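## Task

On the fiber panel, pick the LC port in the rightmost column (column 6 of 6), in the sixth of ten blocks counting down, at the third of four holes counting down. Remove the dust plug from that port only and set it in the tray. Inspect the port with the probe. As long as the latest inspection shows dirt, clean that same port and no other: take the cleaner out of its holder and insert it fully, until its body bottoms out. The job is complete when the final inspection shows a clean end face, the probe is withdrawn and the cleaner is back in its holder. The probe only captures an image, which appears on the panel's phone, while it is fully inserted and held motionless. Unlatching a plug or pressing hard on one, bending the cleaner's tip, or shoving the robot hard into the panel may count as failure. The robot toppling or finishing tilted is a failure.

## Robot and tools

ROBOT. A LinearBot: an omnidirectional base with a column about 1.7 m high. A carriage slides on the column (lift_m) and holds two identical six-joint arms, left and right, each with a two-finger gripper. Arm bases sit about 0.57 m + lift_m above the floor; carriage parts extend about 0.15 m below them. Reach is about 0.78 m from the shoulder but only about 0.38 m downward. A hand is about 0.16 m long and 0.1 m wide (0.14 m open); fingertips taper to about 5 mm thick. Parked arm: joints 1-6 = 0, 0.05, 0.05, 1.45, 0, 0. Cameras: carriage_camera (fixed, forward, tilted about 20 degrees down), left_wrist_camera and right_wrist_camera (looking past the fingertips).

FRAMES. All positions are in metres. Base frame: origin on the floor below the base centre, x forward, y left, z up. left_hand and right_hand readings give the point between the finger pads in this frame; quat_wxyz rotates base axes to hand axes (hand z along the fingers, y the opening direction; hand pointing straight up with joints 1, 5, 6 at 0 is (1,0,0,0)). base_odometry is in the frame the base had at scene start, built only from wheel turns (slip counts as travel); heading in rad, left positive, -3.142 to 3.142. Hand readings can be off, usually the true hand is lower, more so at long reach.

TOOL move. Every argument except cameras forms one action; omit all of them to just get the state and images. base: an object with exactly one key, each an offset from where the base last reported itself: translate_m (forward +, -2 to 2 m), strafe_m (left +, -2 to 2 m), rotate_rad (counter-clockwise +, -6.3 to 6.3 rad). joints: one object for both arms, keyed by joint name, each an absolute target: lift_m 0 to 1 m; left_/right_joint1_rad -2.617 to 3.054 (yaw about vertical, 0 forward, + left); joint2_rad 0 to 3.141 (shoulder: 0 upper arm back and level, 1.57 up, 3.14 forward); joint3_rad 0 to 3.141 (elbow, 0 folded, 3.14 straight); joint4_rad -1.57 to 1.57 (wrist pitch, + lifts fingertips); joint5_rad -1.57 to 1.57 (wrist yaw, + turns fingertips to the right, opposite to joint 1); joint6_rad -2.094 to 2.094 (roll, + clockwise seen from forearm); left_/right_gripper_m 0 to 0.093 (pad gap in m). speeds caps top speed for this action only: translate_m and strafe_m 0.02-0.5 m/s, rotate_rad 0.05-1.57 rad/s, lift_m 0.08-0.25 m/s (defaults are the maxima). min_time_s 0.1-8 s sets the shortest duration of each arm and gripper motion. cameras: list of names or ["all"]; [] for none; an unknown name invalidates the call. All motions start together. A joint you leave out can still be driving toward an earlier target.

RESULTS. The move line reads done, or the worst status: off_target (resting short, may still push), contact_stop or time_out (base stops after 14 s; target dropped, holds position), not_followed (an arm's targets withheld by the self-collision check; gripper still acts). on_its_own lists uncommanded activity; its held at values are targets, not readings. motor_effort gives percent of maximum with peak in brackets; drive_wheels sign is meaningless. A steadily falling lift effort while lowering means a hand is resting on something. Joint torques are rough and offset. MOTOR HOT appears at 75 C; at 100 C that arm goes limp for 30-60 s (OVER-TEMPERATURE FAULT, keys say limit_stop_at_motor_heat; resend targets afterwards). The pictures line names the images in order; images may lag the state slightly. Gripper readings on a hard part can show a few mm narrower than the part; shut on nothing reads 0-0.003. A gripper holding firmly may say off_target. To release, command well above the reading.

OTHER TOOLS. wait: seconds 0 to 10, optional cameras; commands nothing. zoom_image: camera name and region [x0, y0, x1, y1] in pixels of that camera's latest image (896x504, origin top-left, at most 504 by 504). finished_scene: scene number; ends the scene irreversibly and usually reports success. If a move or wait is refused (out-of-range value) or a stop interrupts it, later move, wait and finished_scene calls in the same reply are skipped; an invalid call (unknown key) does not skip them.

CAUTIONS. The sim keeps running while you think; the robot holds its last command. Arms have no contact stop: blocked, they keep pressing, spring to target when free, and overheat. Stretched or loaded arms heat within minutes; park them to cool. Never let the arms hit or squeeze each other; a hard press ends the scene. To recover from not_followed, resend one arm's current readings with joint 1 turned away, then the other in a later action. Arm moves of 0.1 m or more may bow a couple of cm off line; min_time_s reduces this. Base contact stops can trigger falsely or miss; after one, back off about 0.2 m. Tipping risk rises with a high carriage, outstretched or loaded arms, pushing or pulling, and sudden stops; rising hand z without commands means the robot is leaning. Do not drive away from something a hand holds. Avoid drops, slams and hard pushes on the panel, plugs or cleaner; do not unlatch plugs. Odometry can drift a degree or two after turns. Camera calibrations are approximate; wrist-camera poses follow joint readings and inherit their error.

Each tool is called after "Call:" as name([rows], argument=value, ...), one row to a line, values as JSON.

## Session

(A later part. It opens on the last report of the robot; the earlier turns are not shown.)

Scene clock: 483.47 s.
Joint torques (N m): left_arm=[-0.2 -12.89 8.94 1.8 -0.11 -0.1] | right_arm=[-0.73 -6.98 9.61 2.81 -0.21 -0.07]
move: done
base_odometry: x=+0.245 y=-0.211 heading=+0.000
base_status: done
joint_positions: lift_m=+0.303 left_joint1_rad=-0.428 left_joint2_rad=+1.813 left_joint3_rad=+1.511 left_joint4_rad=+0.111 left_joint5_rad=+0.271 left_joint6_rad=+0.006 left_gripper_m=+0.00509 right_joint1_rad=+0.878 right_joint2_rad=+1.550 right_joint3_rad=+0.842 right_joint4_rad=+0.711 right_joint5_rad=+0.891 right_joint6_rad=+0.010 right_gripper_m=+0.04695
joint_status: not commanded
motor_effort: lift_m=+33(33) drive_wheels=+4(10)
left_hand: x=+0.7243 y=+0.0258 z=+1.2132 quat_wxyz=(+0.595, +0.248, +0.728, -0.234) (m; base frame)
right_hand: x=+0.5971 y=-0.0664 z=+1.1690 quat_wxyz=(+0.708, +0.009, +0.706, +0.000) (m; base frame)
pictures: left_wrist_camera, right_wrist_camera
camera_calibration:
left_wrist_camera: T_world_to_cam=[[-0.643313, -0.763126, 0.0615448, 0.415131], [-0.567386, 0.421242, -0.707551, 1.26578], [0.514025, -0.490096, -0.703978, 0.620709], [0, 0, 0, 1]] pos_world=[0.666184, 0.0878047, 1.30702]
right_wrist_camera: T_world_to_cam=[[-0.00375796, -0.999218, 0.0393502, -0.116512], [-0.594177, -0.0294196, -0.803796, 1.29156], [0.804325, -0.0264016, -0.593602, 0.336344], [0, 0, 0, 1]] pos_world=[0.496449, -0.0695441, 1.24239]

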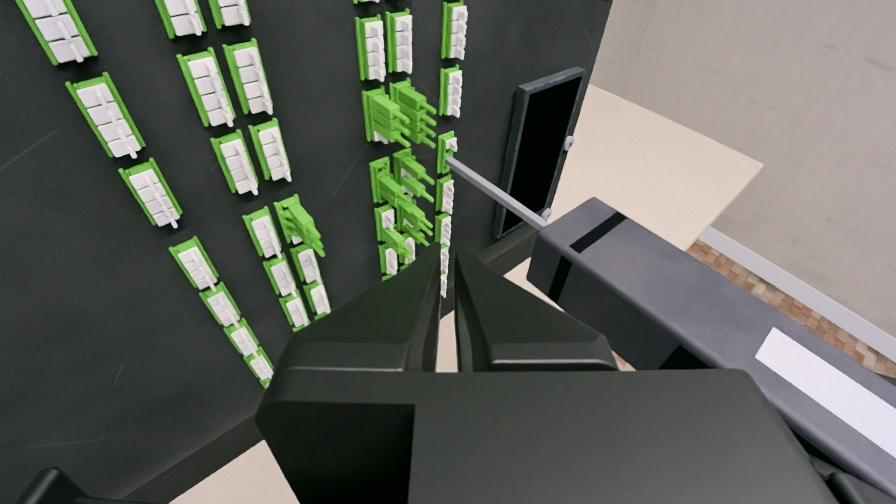

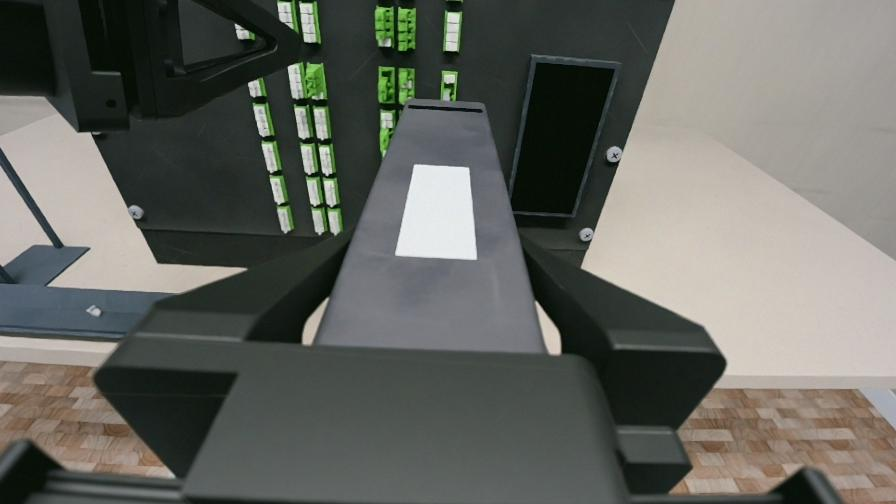

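Call:
move(base={"translate_m":-0.010}, speeds={"translate_m":0.02}, cameras=[])

Call:
move(joints={"right_joint1_rad":0.868,"right_joint5_rad":0.876,"right_joint3_rad":0.889}, min_time_s=1, cameras=["left_wrist_camera","right_wrist_camera"])

Call:
zoom_image(camera="right_wrist_camera", region=[436, 66, 460, 104])

Call:
zoom_image(camera="left_wrist_camera", region=[422, 120, 462, 170])

Scene clock: 497.33 s.
Joint torques (N m): left_arm=[0.03 -12.67 8.88 1.89 -0.09 -0.11] | right_arm=[0.59 -7.76 8.98 2.83 0.06 -0.08]
move: done
base_odometry: x=+0.235 y=-0.211 heading=+0.000
base_status: done
joint_positions: lift_m=+0.303 left_joint1_rad=-0.429 left_joint2_rad=+1.812 left_joint3_rad=+1.511 left_joint4_rad=+0.110 left_joint5_rad=+0.270 left_joint6_rad=+0.006 left_gripper_m=+0.00509 right_joint1_rad=+0.862 right_joint2_rad=+1.558 right_joint3_rad=+0.850 right_joint4_rad=+0.711 right_joint5_rad=+0.864 right_joint6_rad=+0.010 right_gripper_m=+0.04695
joint_status: not commanded
motor_effort: lift_m=+33(33) drive_wheels=-1(6)
left_hand: x=+0.7237 y=+0.0254 z=+1.2135 quat_wxyz=(+0.595, +0.249, +0.728, -0.234) (m; base frame)
right_hand: x=+0.6023 y=-0.0662 z=+1.1694 quat_wxyz=(+0.708, +0.005, +0.706, +0.004) (m; base frame)
pictures: none
No camera images: "cameras" was empty.

Scene clock: 498.63 s.
Joint torques (N m): left_arm=[-0.06 -12.71 8.76 1.87 -0.04 -0.07] | right_arm=[0.64 -7.72 9.21 2.83 0.11 -0.07]
move: done
base_odometry: x=+0.235 y=-0.211 heading=+0.000
base_status: not commanded
joint_positions: lift_m=+0.303 left_joint1_rad=-0.429 left_joint2_rad=+1.812 left_joint3_rad=+1.511 left_joint4_rad=+0.110 left_joint5_rad=+0.270 left_joint6_rad=+0.006 left_gripper_m=+0.00509 right_joint1_rad=+0.862 right_joint2_rad=+1.558 right_joint3_rad=+0.850 right_joint4_rad=+0.711 right_joint5_rad=+0.865 right_joint6_rad=+0.010 right_gripper_m=+0.04695
joint_status: all done
motor_effort: lift_m=+33(33) drive_wheels=-1(1)
left_hand: x=+0.7237 y=+0.0254 z=+1.2135 quat_wxyz=(+0.595, +0.249, +0.728, -0.234) (m; base frame)
right_hand: x=+0.6023 y=-0.0664 z=+1.1694 quat_wxyz=(+0.708, +0.006, +0.706, +0.003) (m; base frame)
pictures: left_wrist_camera, right_wrist_camera
camera_calibration:
left_wrist_camera: T_world_to_cam=[[-0.643896, -0.762638, 0.0614898, 0.414897], [-0.567021, 0.421685, -0.70758, 1.26571], [0.513698, -0.490473, -0.703953, 0.621267], [0, 0, 0, 1]] pos_world=[0.665688, 0.0874022, 1.30742]
right_wrist_camera: T_world_to_cam=[[0.00565558, -0.99923, 0.0388139, -0.121468], [-0.593439, -0.0345945, -0.804135, 1.29457], [0.804859, -0.0184858, -0.593178, 0.33205], [0, 0, 0, 1]] pos_world=[0.501681, -0.0704515, 1.24269]

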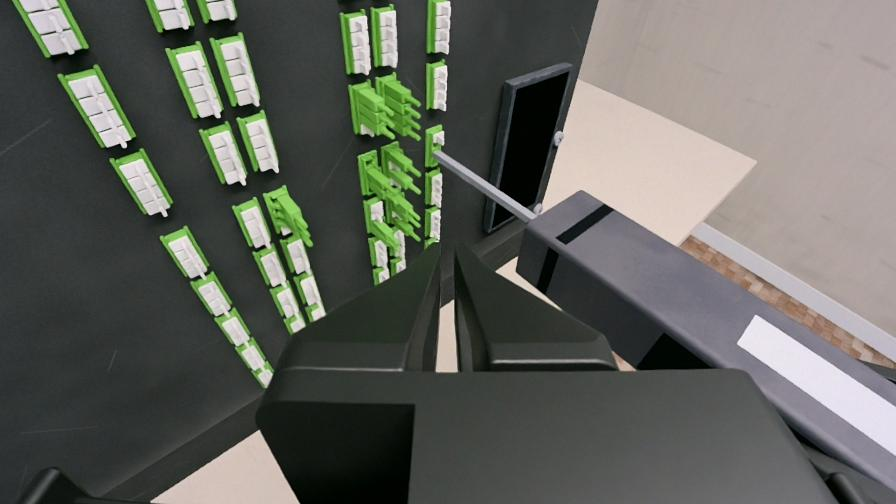

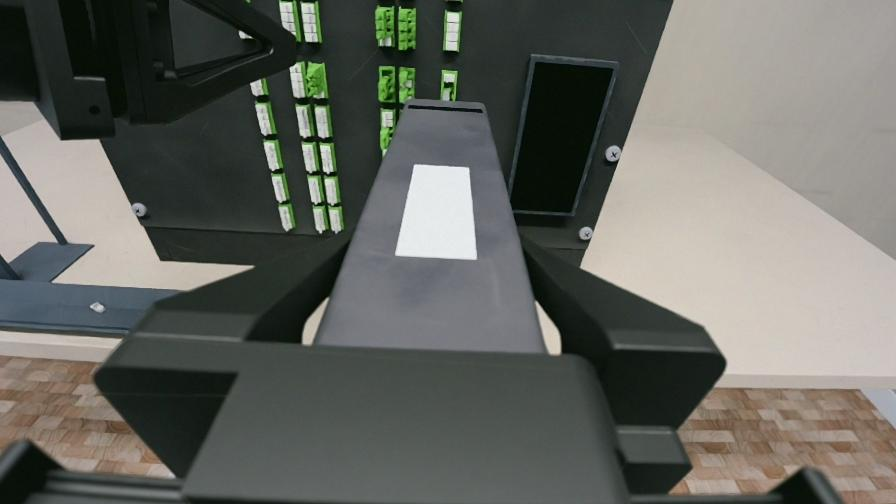

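Scaled by 13.263 from the camera's 896x504 image, which has a finer 1280x720 frame.

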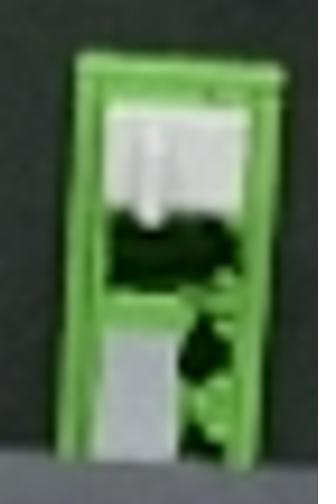

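Scaled by 10.080 from the camera's 896x504 image, which has a finer 1280x720 frame.

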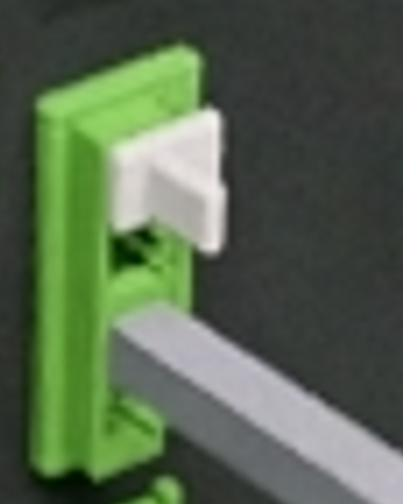

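Call:
move(base={"translate_m":-0.004}, speeds={"translate_m":0.02}, cameras=["left_wrist_camera","right_wrist_camera"])

Call:
zoom_image(camera="right_wrist_camera", region=[436, 66, 460, 104])

Call:
zoom_image(camera="left_wrist_camera", region=[418, 120, 458, 170])

Call:
move(joints={"lift_m":0.304}, cameras=["left_wrist_camera","right_wrist_camera"])

Call:
zoom_image(camera="right_wrist_camera", region=[436, 66, 460, 104])

Call:
zoom_image(camera="left_wrist_camera", region=[418, 120, 458, 170])

Scene clock: 517.97 s.
Joint torques (N m): left_arm=[0.09 -12.68 8.85 1.87 -0.05 -0.12] | right_arm=[0.5 -7.71 9.18 2.83 0.09 -0.07]
move: done
base_odometry: x=+0.231 y=-0.211 heading=+0.000
base_status: done
joint_positions: lift_m=+0.303 left_joint1_rad=-0.430 left_joint2_rad=+1.811 left_joint3_rad=+1.511 left_joint4_rad=+0.110 left_joint5_rad=+0.270 left_joint6_rad=+0.006 left_gripper_m=+0.00509 right_joint1_rad=+0.864 right_joint2_rad=+1.558 right_joint3_rad=+0.850 right_joint4_rad=+0.711 right_joint5_rad=+0.867 right_joint6_rad=+0.010 right_gripper_m=+0.04695
joint_status: not commanded
motor_effort: lift_m=+33(33) drive_wheels=-1(5)
left_hand: x=+0.7234 y=+0.0251 z=+1.2139 quat_wxyz=(+0.595, +0.249, +0.728, -0.234) (m; base frame)
right_hand: x=+0.6018 y=-0.0659 z=+1.1694 quat_wxyz=(+0.708, +0.005, +0.706, +0.004) (m; base frame)
pictures: left_wrist_camera, right_wrist_camera
camera_calibration:
left_wrist_camera: T_world_to_cam=[[-0.644242, -0.762365, 0.0612501, 0.414988], [-0.566358, 0.421715, -0.708092, 1.266], [0.513995, -0.490872, -0.703459, 0.620775], [0, 0, 0, 1]] pos_world=[0.665289, 0.0872011, 1.30772]
right_wrist_camera: T_world_to_cam=[[0.00609565, -0.999231, 0.0387363, -0.12119], [-0.593427, -0.0347933, -0.804136, 1.29427], [0.804865, -0.0180854, -0.593183, 0.33249], [0, 0, 0, 1]] pos_world=[0.501183, -0.0700517, 1.24269]

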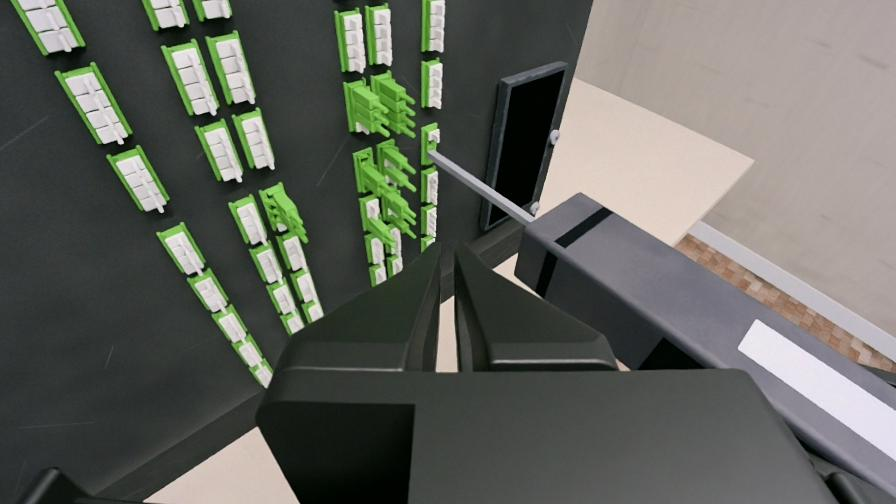

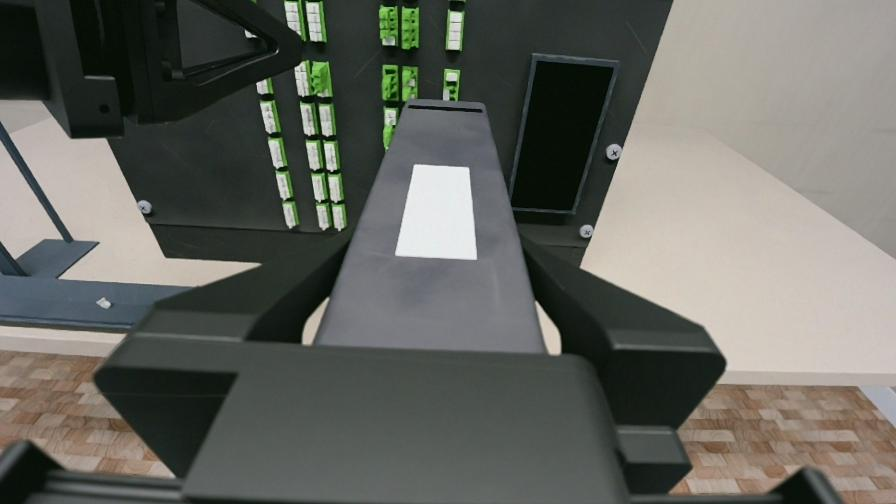

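Scaled by 13.263 from the camera's 896x504 image, which has a finer 1280x720 frame.

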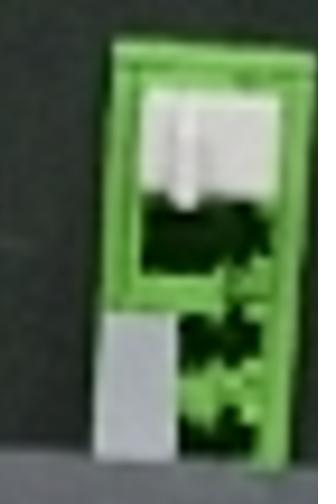

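Scaled by 10.080 from the camera's 896x504 image, which has a finer 1280x720 frame.

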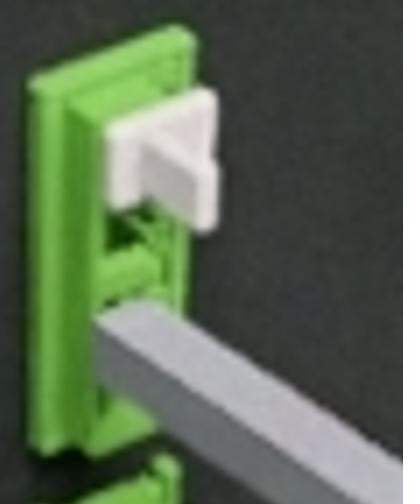

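Scene clock: 518.37 s.
Joint torques (N m): left_arm=[0.1 -12.55 8.8 1.88 -0.06 -0.09] | right_arm=[0.51 -7.71 9.21 2.78 0.08 -0.07]
move: done
base_odometry: x=+0.231 y=-0.211 heading=+0.000
base_status: not commanded
joint_positions: lift_m=+0.304 left_joint1_rad=-0.430 left_joint2_rad=+1.811 left_joint3_rad=+1.511 left_joint4_rad=+0.110 left_joint5_rad=+0.270 left_joint6_rad=+0.006 left_gripper_m=+0.00509 right_joint1_rad=+0.864 right_joint2_rad=+1.558 right_joint3_rad=+0.850 right_joint4_rad=+0.715 right_joint5_rad=+0.867 right_joint6_rad=+0.010 right_gripper_m=+0.04695
joint_status: all done
motor_effort: lift_m=+35(38) drive_wheels=-1(1)
left_hand: x=+0.7234 y=+0.0251 z=+1.2148 quat_wxyz=(+0.595, +0.249, +0.728, -0.234) (m; base frame)
right_hand: x=+0.6018 y=-0.0660 z=+1.1710 quat_wxyz=(+0.709, +0.007, +0.705, +0.004) (m; base frame)
pictures: left_wrist_camera, right_wrist_camera
camera_calibration:
left_wrist_camera: T_world_to_cam=[[-0.644242, -0.762365, 0.0612501, 0.414933], [-0.566358, 0.421715, -0.708092, 1.26664], [0.513995, -0.490872, -0.703459, 0.621409], [0, 0, 0, 1]] pos_world=[0.665289, 0.0872011, 1.30862]
right_wrist_camera: T_world_to_cam=[[0.00528224, -0.999341, 0.0359235, -0.117632], [-0.591505, -0.0320879, -0.805663, 1.29631], [0.806284, -0.0169932, -0.591284, 0.330411], [0, 0, 0, 1]] pos_world=[0.500987, -0.0703437, 1.24398]

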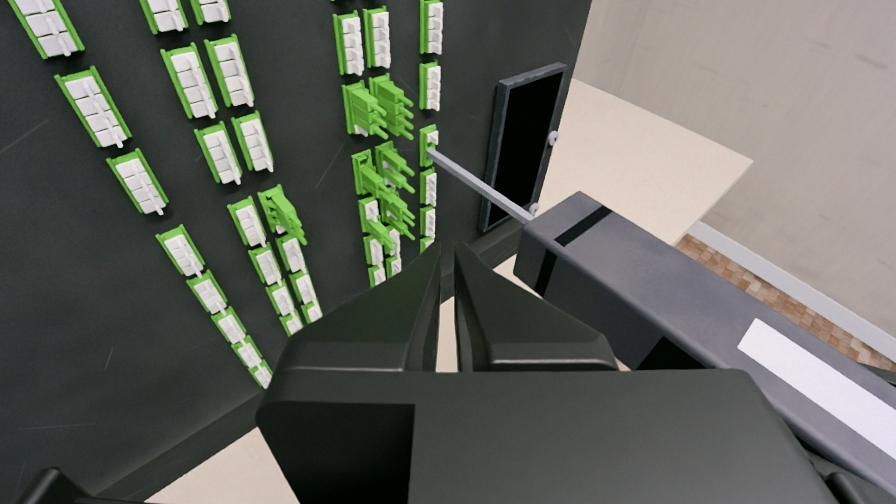

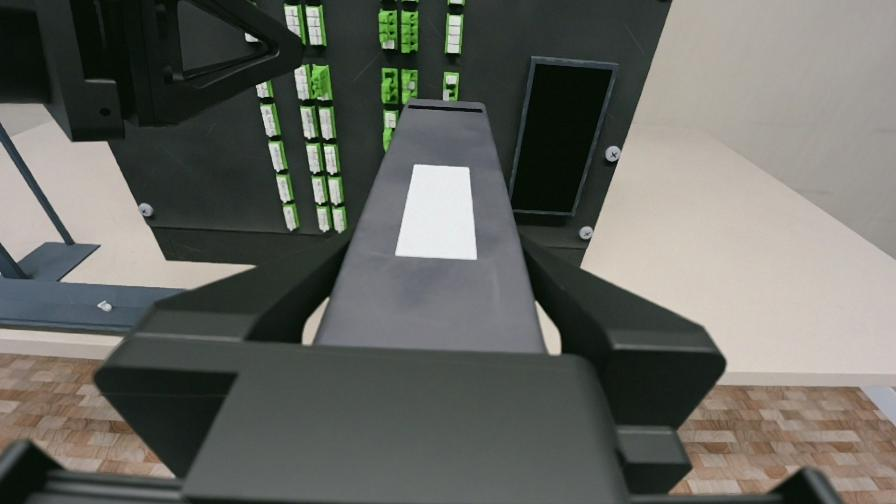

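Scaled by 13.263 from the camera's 896x504 image, which has a finer 1280x720 frame.

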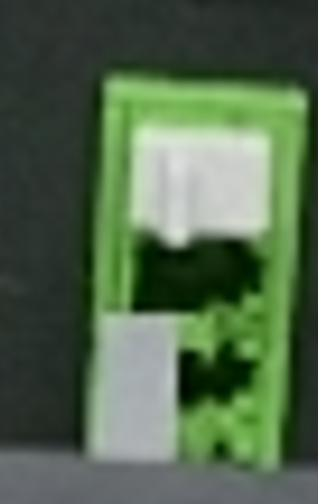

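Scaled by 10.080 from the camera's 896x504 image, which has a finer 1280x720 frame.

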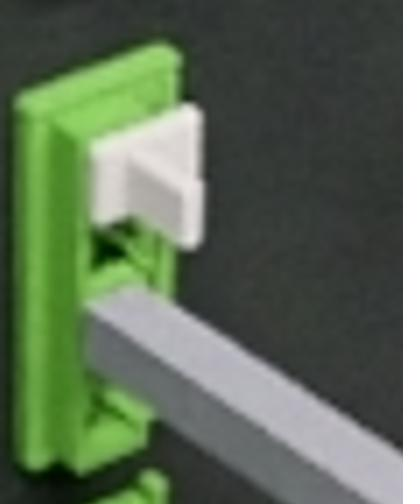

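Call:
move(base={"strafe_m":-0.002}, joints={"lift_m":0.3028}, speeds={"strafe_m":0.02}, cameras=["left_wrist_camera","right_wrist_camera"])

Call:
zoom_image(camera="right_wrist_camera", region=[436, 66, 460, 104])

Call:
zoom_image(camera="left_wrist_camera", region=[418, 120, 458, 170])

Scene clock: 532.67 s.
Joint torques (N m): left_arm=[0.12 -12.68 8.96 1.8 -0.09 -0.12] | right_arm=[0.42 -7.73 9.16 2.76 0.04 -0.07]
move: done
base_odometry: x=+0.231 y=-0.213 heading=+0.000
base_status: done
joint_positions: lift_m=+0.303 left_joint1_rad=-0.431 left_joint2_rad=+1.811 left_joint3_rad=+1.511 left_joint4_rad=+0.110 left_joint5_rad=+0.269 left_joint6_rad=+0.006 left_gripper_m=+0.00509 right_joint1_rad=+0.864 right_joint2_rad=+1.558 right_joint3_rad=+0.851 right_joint4_rad=+0.717 right_joint5_rad=+0.872 right_joint6_rad=+0.010 right_gripper_m=+0.04695
joint_status: all done
motor_effort: lift_m=+33(35) drive_wheels=+1(5)
left_hand: x=+0.7231 y=+0.0246 z=+1.2139 quat_wxyz=(+0.595, +0.249, +0.727, -0.234) (m; base frame)
right_hand: x=+0.6018 y=-0.0666 z=+1.1703 quat_wxyz=(+0.709, +0.009, +0.705, +0.003) (m; base frame)
pictures: left_wrist_camera, right_wrist_camera
camera_calibration:
left_wrist_camera: T_world_to_cam=[[-0.644308, -0.762343, 0.0608204, 0.415018], [-0.565996, 0.421853, -0.7083, 1.26607], [0.51431, -0.490788, -0.703287, 0.620244], [0, 0, 0, 1]] pos_world=[0.664989, 0.0867008, 1.30772]
right_wrist_camera: T_world_to_cam=[[0.00139427, -0.999407, 0.0344188, -0.114081], [-0.590576, -0.0285983, -0.806475, 1.29631], [0.806981, -0.0192025, -0.590265, 0.328327], [0, 0, 0, 1]] pos_world=[0.500778, -0.0706362, 1.24317]

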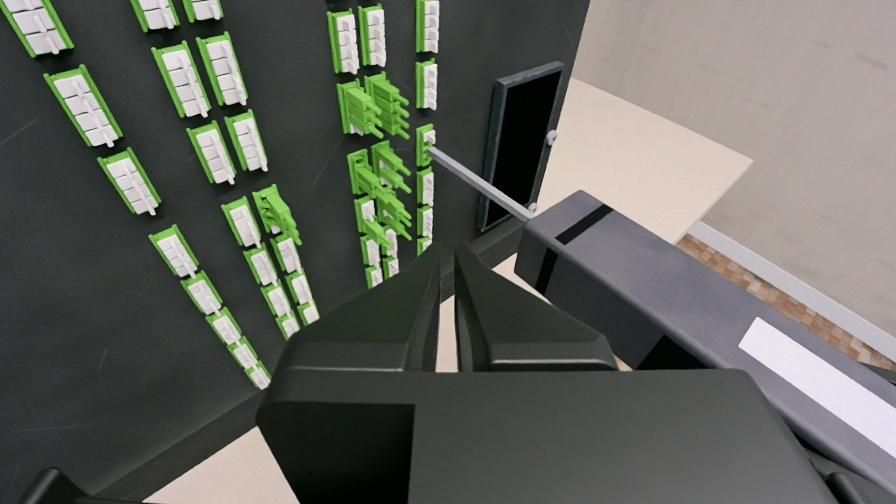

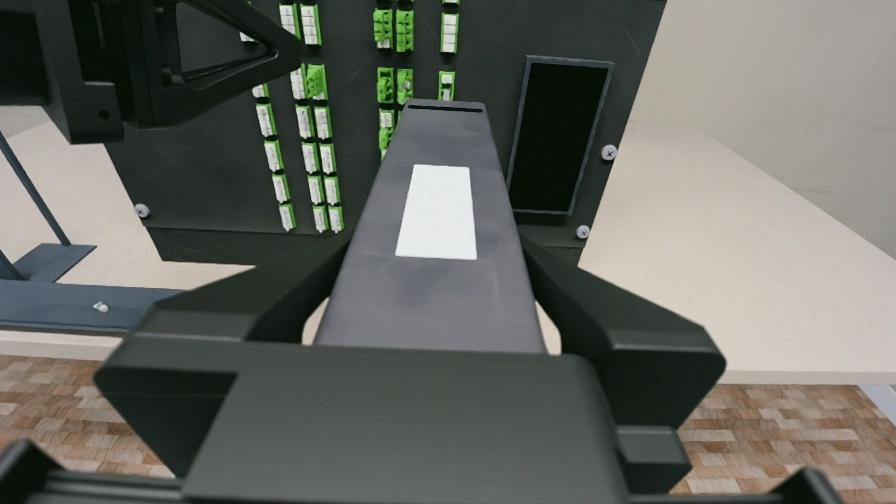

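Scaled by 13.263 from the camera's 896x504 image, which has a finer 1280x720 frame.

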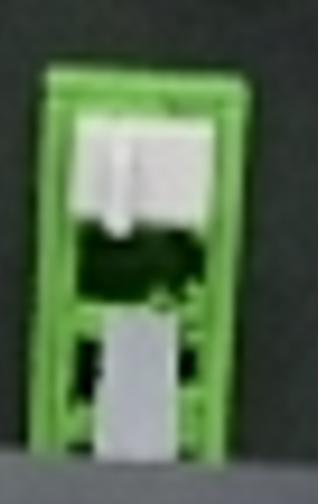

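Scaled by 10.080 from the camera's 896x504 image, which has a finer 1280x720 frame.

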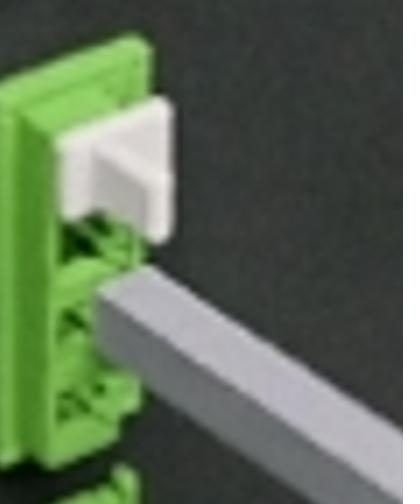

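Call:
move(base={"strafe_m":0.0015}, joints={"lift_m":0.301,"right_joint4_rad":0.77}, speeds={"strafe_m":0.02}, cameras=["left_wrist_camera","right_wrist_camera"])

Call:
zoom_image(camera="right_wrist_camera", region=[436, 66, 460, 104])

Call:
zoom_image(camera="left_wrist_camera", region=[418, 120, 458, 170])

Scene clock: 544.10 s.
Joint torques (N m): left_arm=[0.1 -12.75 8.88 1.85 -0.01 -0.05] | right_arm=[0.39 -7.72 9.11 2.63 0.01 -0.07]
move: off_target
base_odometry: x=+0.231 y=-0.212 heading=+0.000
base_status: done
joint_positions: lift_m=+0.301 left_joint1_rad=-0.430 left_joint2_rad=+1.810 left_joint3_rad=+1.512 left_joint4_rad=+0.109 left_joint5_rad=+0.268 left_joint6_rad=+0.006 left_gripper_m=+0.00509 right_joint1_rad=+0.866 right_joint2_rad=+1.558 right_joint3_rad=+0.851 right_joint4_rad=+0.713 right_joint5_rad=+0.873 right_joint6_rad=+0.010 right_gripper_m=+0.04695
joint_status: right_joint4_rad off_target (ended at +0.713, target +0.770); the others done
motor_effort: lift_m=+34(34) drive_wheels=+0(7)
left_hand: x=+0.7236 y=+0.0255 z=+1.2125 quat_wxyz=(+0.596, +0.248, +0.728, -0.233) (m; base frame)
right_hand: x=+0.6014 y=-0.0660 z=+1.1681 quat_wxyz=(+0.709, +0.007, +0.706, +0.003) (m; base frame)
pictures: left_wrist_camera, right_wrist_camera
camera_calibration:
left_wrist_camera: T_world_to_cam=[[-0.64257, -0.76383, 0.060561, 0.415082], [-0.566684, 0.420545, -0.708528, 1.26568], [0.515726, -0.489598, -0.703079, 0.618124], [0, 0, 0, 1]] pos_world=[0.665177, 0.0874084, 1.30622]
right_wrist_camera: T_world_to_cam=[[0.00218643, -0.999323, 0.0367383, -0.116589], [-0.59221, -0.0308971, -0.805191, 1.29367], [0.805781, -0.0199963, -0.591876, 0.329874], [0, 0, 0, 1]] pos_world=[0.500575, -0.0699429, 1.24118]

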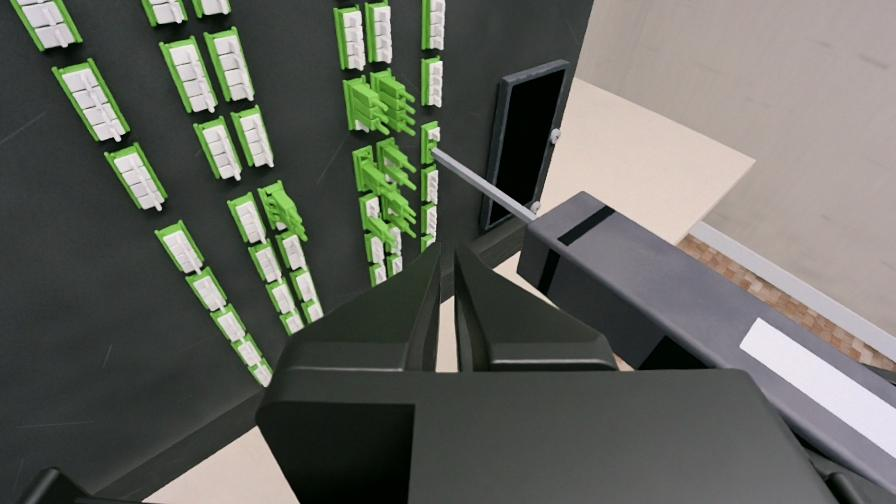

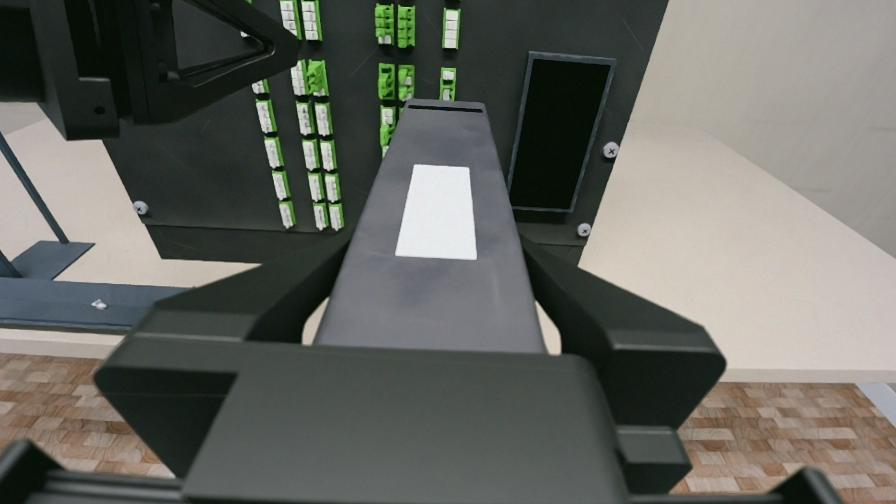

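Scaled by 13.263 from the camera's 896x504 image, which has a finer 1280x720 frame.

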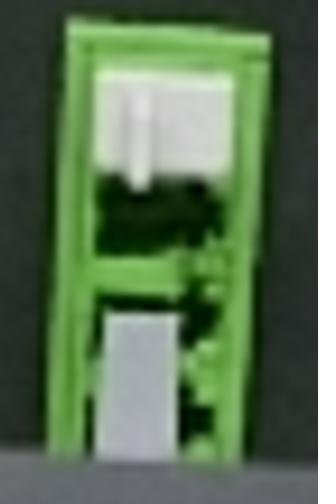

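Scaled by 10.080 from the camera's 896x504 image, which has a finer 1280x720 frame.

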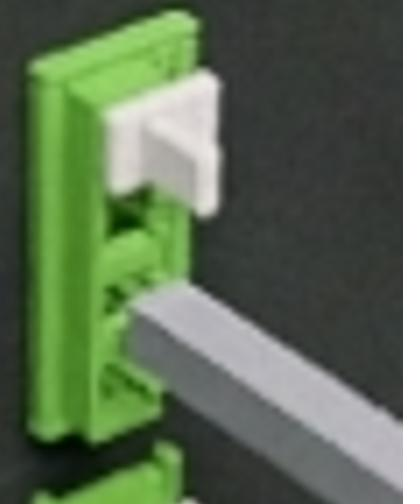

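Call:
move(base={"strafe_m":0.0007}, joints={"lift_m":0.302}, speeds={"strafe_m":0.02,"lift_m":0.08}, cameras=["left_wrist_camera","right_wrist_camera"])

Call:
zoom_image(camera="right_wrist_camera", region=[436, 66, 460, 104])

Call:
zoom_image(camera="left_wrist_camera", region=[418, 120, 458, 170])

Scene clock: 553.70 s.
Joint torques (N m): left_arm=[0.01 -12.6 8.79 1.9 -0.04 -0.11] | right_arm=[0.36 -7.75 9.13 2.64 0.03 -0.07]
move: done
base_odometry: x=+0.232 y=-0.211 heading=+0.000
base_status: done
joint_positions: lift_m=+0.302 left_joint1_rad=-0.430 left_joint2_rad=+1.810 left_joint3_rad=+1.512 left_joint4_rad=+0.109 left_joint5_rad=+0.268 left_joint6_rad=+0.006 left_gripper_m=+0.00509 right_joint1_rad=+0.866 right_joint2_rad=+1.558 right_joint3_rad=+0.851 right_joint4_rad=+0.711 right_joint5_rad=+0.873 right_joint6_rad=+0.010 right_gripper_m=+0.04695
joint_status: all done
motor_effort: lift_m=+35(39) drive_wheels=+1(7)
left_hand: x=+0.7235 y=+0.0255 z=+1.2133 quat_wxyz=(+0.595, +0.248, +0.728, -0.233) (m; base frame)
right_hand: x=+0.6014 y=-0.0660 z=+1.1686 quat_wxyz=(+0.708, +0.007, +0.706, +0.002) (m; base frame)
pictures: left_wrist_camera, right_wrist_camera
camera_calibration:
left_wrist_camera: T_world_to_cam=[[-0.642544, -0.763839, 0.0607255, 0.41486], [-0.566988, 0.420649, -0.708222, 1.26617], [0.515424, -0.489495, -0.703373, 0.61928], [0, 0, 0, 1]] pos_world=[0.665278, 0.0874083, 1.30712]
right_wrist_camera: T_world_to_cam=[[0.00227149, -0.999258, 0.0384587, -0.118694], [-0.593379, -0.0323032, -0.804275, 1.29365], [0.80492, -0.0209937, -0.593012, 0.331988], [0, 0, 0, 1]] pos_world=[0.500671, -0.0698475, 1.24189]

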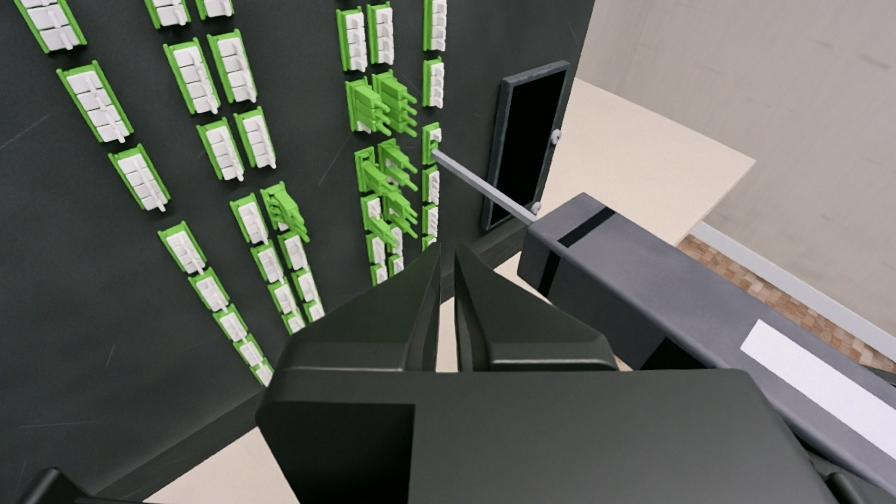

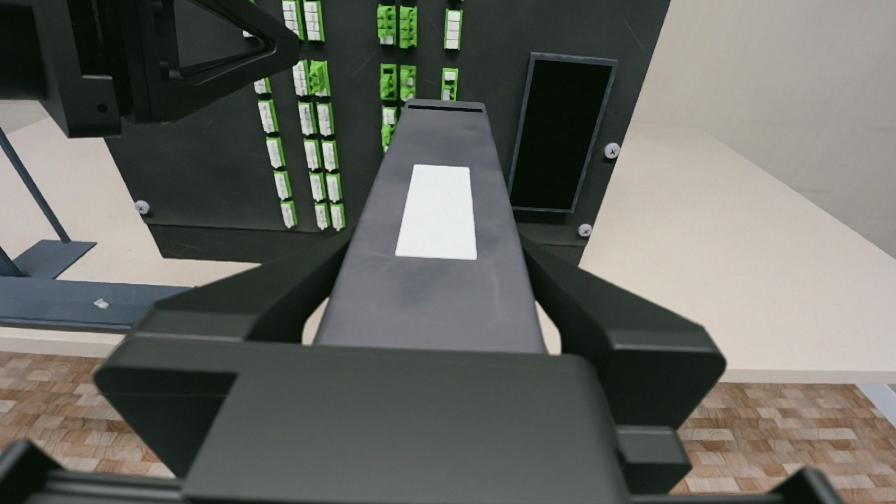

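Scaled by 13.263 from the camera's 896x504 image, which has a finer 1280x720 frame.

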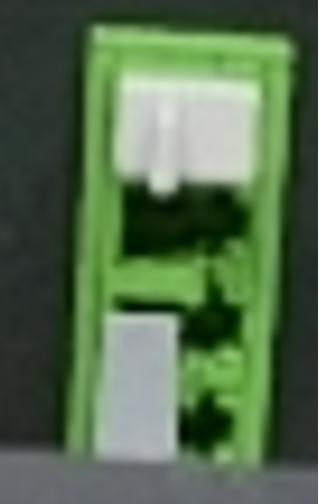

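Scaled by 10.080 from the camera's 896x504 image, which has a finer 1280x720 frame.

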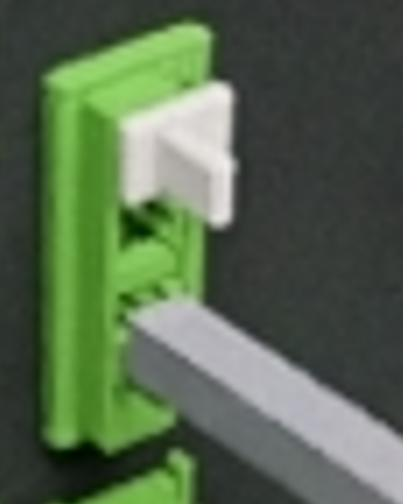

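Call:
move(joints={"right_joint5_rad":0.889}, min_time_s=1, cameras=["left_wrist_camera","right_wrist_camera"])

Call:
zoom_image(camera="right_wrist_camera", region=[436, 66, 460, 104])

Scene clock: 560.13 s.
Joint torques (N m): left_arm=[-0.1 -12.55 8.95 1.83 -0.01 -0.12] | right_arm=[0.31 -7.71 9.13 2.64 0.1 -0.07]
move: done
base_odometry: x=+0.232 y=-0.211 heading=+0.000
base_status: not commanded
joint_positions: lift_m=+0.302 left_joint1_rad=-0.430 left_joint2_rad=+1.810 left_joint3_rad=+1.512 left_joint4_rad=+0.109 left_joint5_rad=+0.268 left_joint6_rad=+0.006 left_gripper_m=+0.00509 right_joint1_rad=+0.866 right_joint2_rad=+1.558 right_joint3_rad=+0.851 right_joint4_rad=+0.711 right_joint5_rad=+0.879 right_joint6_rad=+0.010 right_gripper_m=+0.04695
joint_status: all done
motor_effort: lift_m=+35(35) drive_wheels=+1(1)
left_hand: x=+0.7235 y=+0.0255 z=+1.2133 quat_wxyz=(+0.595, +0.248, +0.728, -0.233) (m; base frame)
right_hand: x=+0.6014 y=-0.0671 z=+1.1686 quat_wxyz=(+0.708, +0.009, +0.706, +0.000) (m; base frame)
pictures: left_wrist_camera, right_wrist_camera
camera_calibration:
left_wrist_camera: T_world_to_cam=[[-0.642544, -0.763839, 0.0607255, 0.41486], [-0.566988, 0.420649, -0.708222, 1.26617], [0.515424, -0.489495, -0.703373, 0.61928], [0, 0, 0, 1]] pos_world=[0.665278, 0.0874083, 1.30712]
right_wrist_camera: T_world_to_cam=[[-0.00422007, -0.999253, 0.0384219, -0.115792], [-0.593603, -0.0284173, -0.804256, 1.29399], [0.804747, -0.0262014, -0.59304, 0.331752], [0, 0, 0, 1]] pos_world=[0.50065, -0.0702413, 1.24189]

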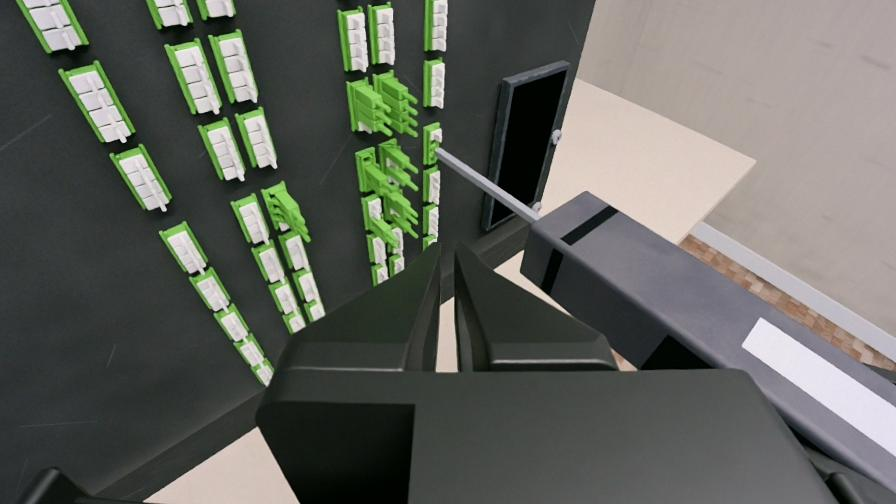

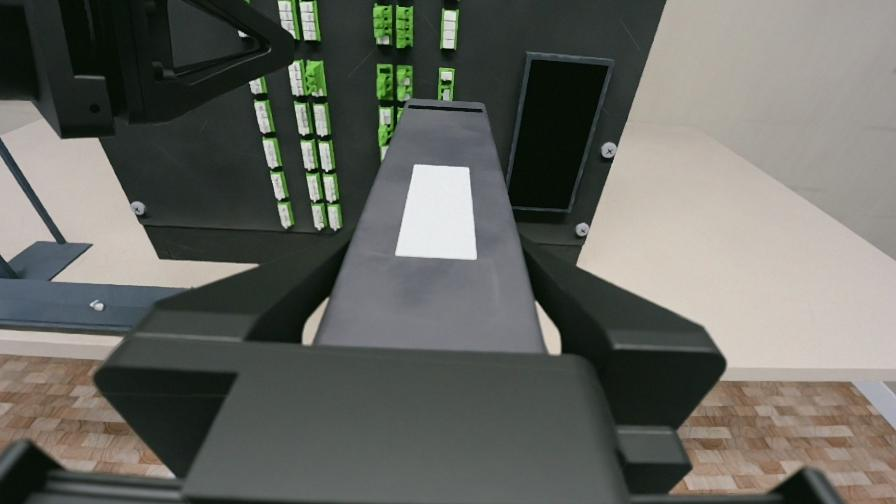

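Scaled by 13.263 from the camera's 896x504 image, which has a finer 1280x720 frame.

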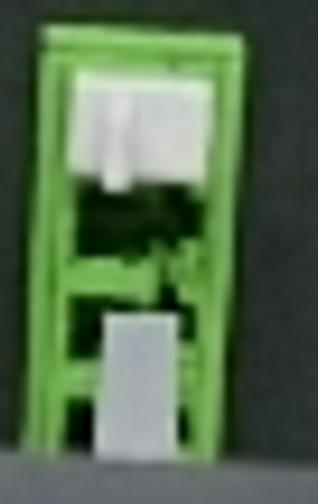

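Call:
move(base={"strafe_m":-0.003}, joints={"right_joint5_rad":0.860}, speeds={"strafe_m":0.02}, min_time_s=1, cameras=["left_wrist_camera","right_wrist_camera"])

Call:
zoom_image(camera="right_wrist_camera", region=[436, 66, 460, 104])

Call:
zoom_image(camera="left_wrist_camera", region=[418, 120, 458, 170])

Scene clock: 572.00 s.
Joint torques (N m): left_arm=[0.23 -12.49 8.69 1.83 -0.05 -0.11] | right_arm=[0.32 -7.72 9.11 2.64 -0.1 -0.08]
move: done
base_odometry: x=+0.232 y=-0.214 heading=+0.000
base_status: done
joint_positions: lift_m=+0.302 left_joint1_rad=-0.431 left_joint2_rad=+1.810 left_joint3_rad=+1.512 left_joint4_rad=+0.109 left_joint5_rad=+0.268 left_joint6_rad=+0.006 left_gripper_m=+0.00509 right_joint1_rad=+0.866 right_joint2_rad=+1.558 right_joint3_rad=+0.851 right_joint4_rad=+0.711 right_joint5_rad=+0.868 right_joint6_rad=+0.010 right_gripper_m=+0.04695
joint_status: all done
motor_effort: lift_m=+35(35) drive_wheels=+1(10)
left_hand: x=+0.7231 y=+0.0248 z=+1.2133 quat_wxyz=(+0.595, +0.249, +0.727, -0.234) (m; base frame)
right_hand: x=+0.6014 y=-0.0653 z=+1.1686 quat_wxyz=(+0.708, +0.005, +0.706, +0.004) (m; base frame)
pictures: left_wrist_camera, right_wrist_camera
camera_calibration:
left_wrist_camera: T_world_to_cam=[[-0.643735, -0.76284, 0.0606688, 0.414849], [-0.566296, 0.421552, -0.708239, 1.26573], [0.514698, -0.490275, -0.703361, 0.619672], [0, 0, 0, 1]] pos_world=[0.664885, 0.0867031, 1.30712]
right_wrist_camera: T_world_to_cam=[[0.00640838, -0.999238, 0.0385014, -0.120521], [-0.593239, -0.0347939, -0.804274, 1.29342], [0.805001, -0.0176864, -0.593009, 0.33217], [0, 0, 0, 1]] pos_world=[0.500684, -0.0695514, 1.24189]

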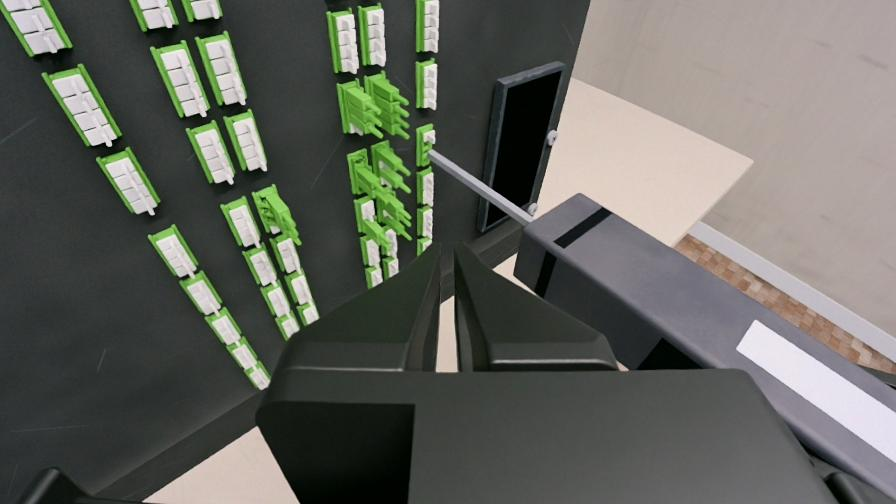

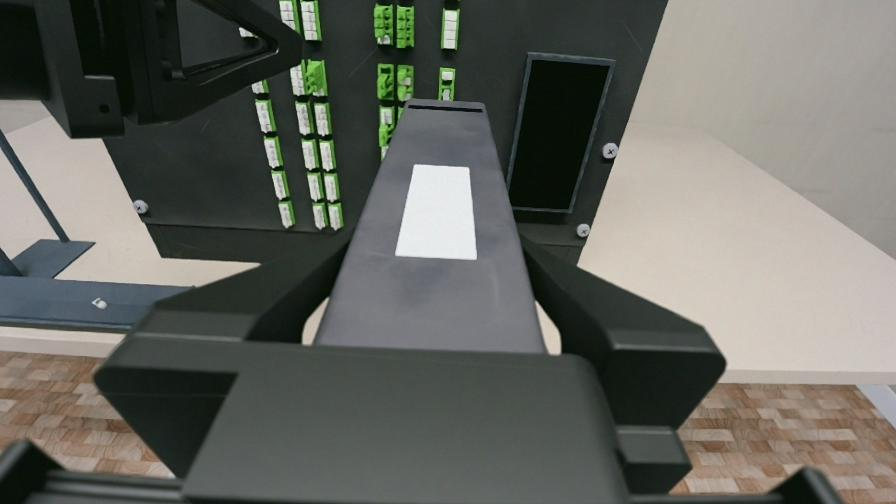

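Scaled by 13.263 from the camera's 896x504 image, which has a finer 1280x720 frame.

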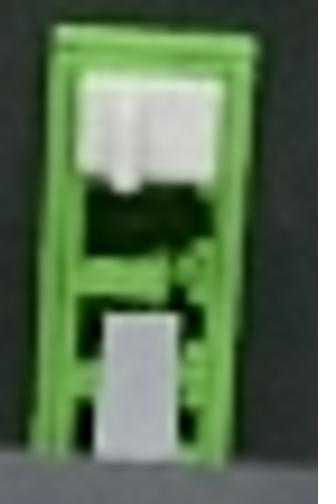

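Scaled by 10.080 from the camera's 896x504 image, which has a finer 1280x720 frame.

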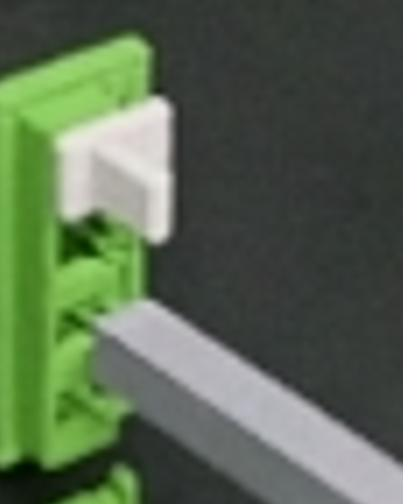

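Call:
move(base={"strafe_m":0.0013}, joints={"lift_m":0.3024}, speeds={"strafe_m":0.02,"lift_m":0.08}, cameras=["left_wrist_camera","right_wrist_camera"])

Call:
zoom_image(camera="right_wrist_camera", region=[436, 66, 460, 104])

Call:
zoom_image(camera="left_wrist_camera", region=[418, 120, 458, 170])

Scene clock: 578.80 s.
Joint torques (N m): left_arm=[-0.05 -12.36 8.77 1.89 -0.09 -0.09] | right_arm=[0.4 -7.76 9.13 2.64 -0.07 -0.07]
move: done
base_odometry: x=+0.232 y=-0.213 heading=+0.000
base_status: done
joint_positions: lift_m=+0.302 left_joint1_rad=-0.430 left_joint2_rad=+1.810 left_joint3_rad=+1.512 left_joint4_rad=+0.109 left_joint5_rad=+0.267 left_joint6_rad=+0.006 left_gripper_m=+0.00509 right_joint1_rad=+0.866 right_joint2_rad=+1.558 right_joint3_rad=+0.851 right_joint4_rad=+0.711 right_joint5_rad=+0.867 right_joint6_rad=+0.010 right_gripper_m=+0.04695
joint_status: all done
motor_effort: lift_m=+35(37) drive_wheels=+1(8)
left_hand: x=+0.7236 y=+0.0256 z=+1.2136 quat_wxyz=(+0.596, +0.248, +0.728, -0.233) (m; base frame)
right_hand: x=+0.6014 y=-0.0649 z=+1.1689 quat_wxyz=(+0.708, +0.005, +0.706, +0.004) (m; base frame)
pictures: left_wrist_camera, right_wrist_camera
camera_calibration:
left_wrist_camera: T_world_to_cam=[[-0.642051, -0.764264, 0.0605821, 0.414738], [-0.567185, 0.420345, -0.708245, 1.26657], [0.515821, -0.489091, -0.703362, 0.619181], [0, 0, 0, 1]] pos_world=[0.665274, 0.0874103, 1.30742]
right_wrist_camera: T_world_to_cam=[[0.00840682, -0.999223, 0.0385131, -0.121349], [-0.59314, -0.0359902, -0.804295, 1.29357], [0.805056, -0.0160821, -0.592981, 0.332395], [0, 0, 0, 1]] pos_world=[0.500691, -0.0693533, 1.24219]

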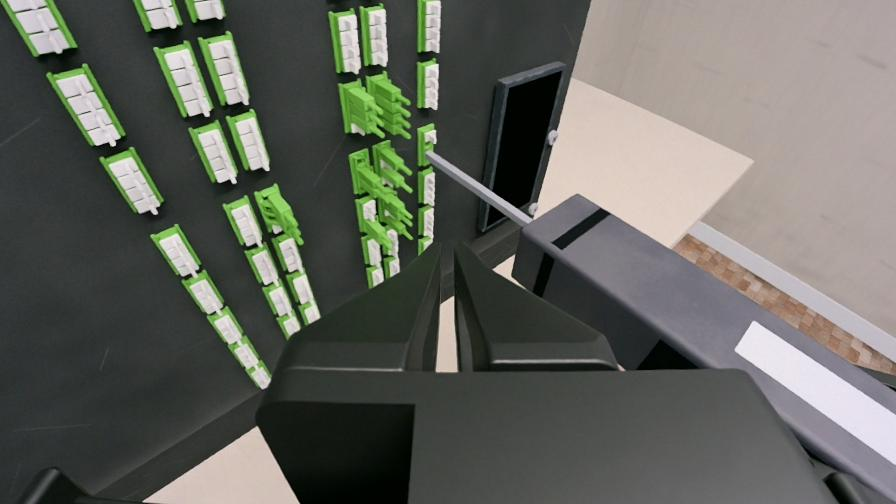

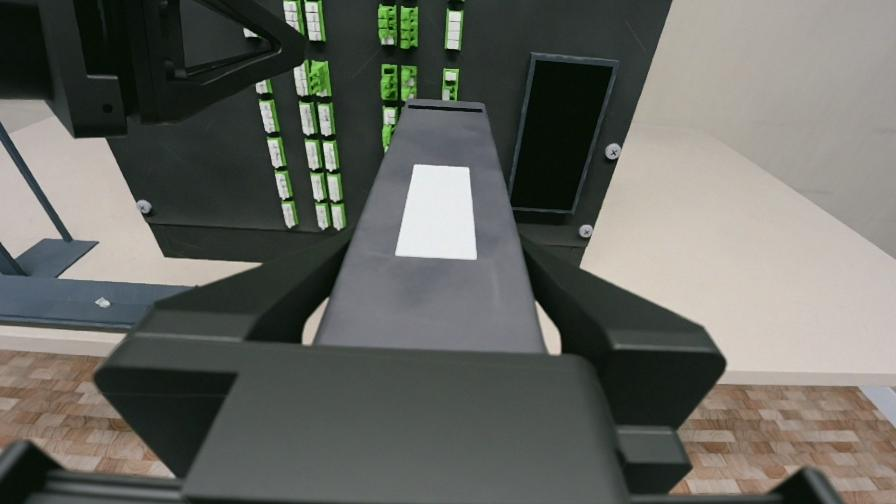

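Scaled by 13.263 from the camera's 896x504 image, which has a finer 1280x720 frame.

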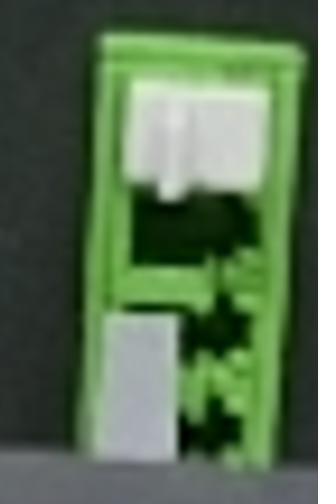

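Scaled by 10.080 from the camera's 896x504 image, which has a finer 1280x720 frame.

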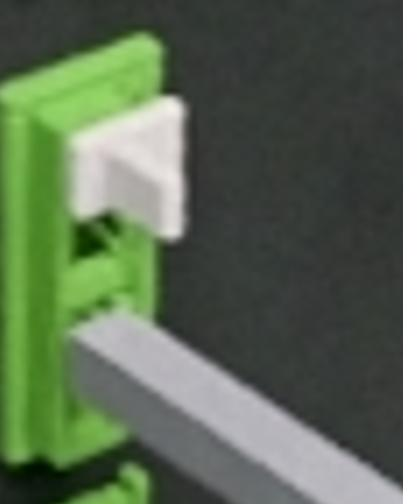

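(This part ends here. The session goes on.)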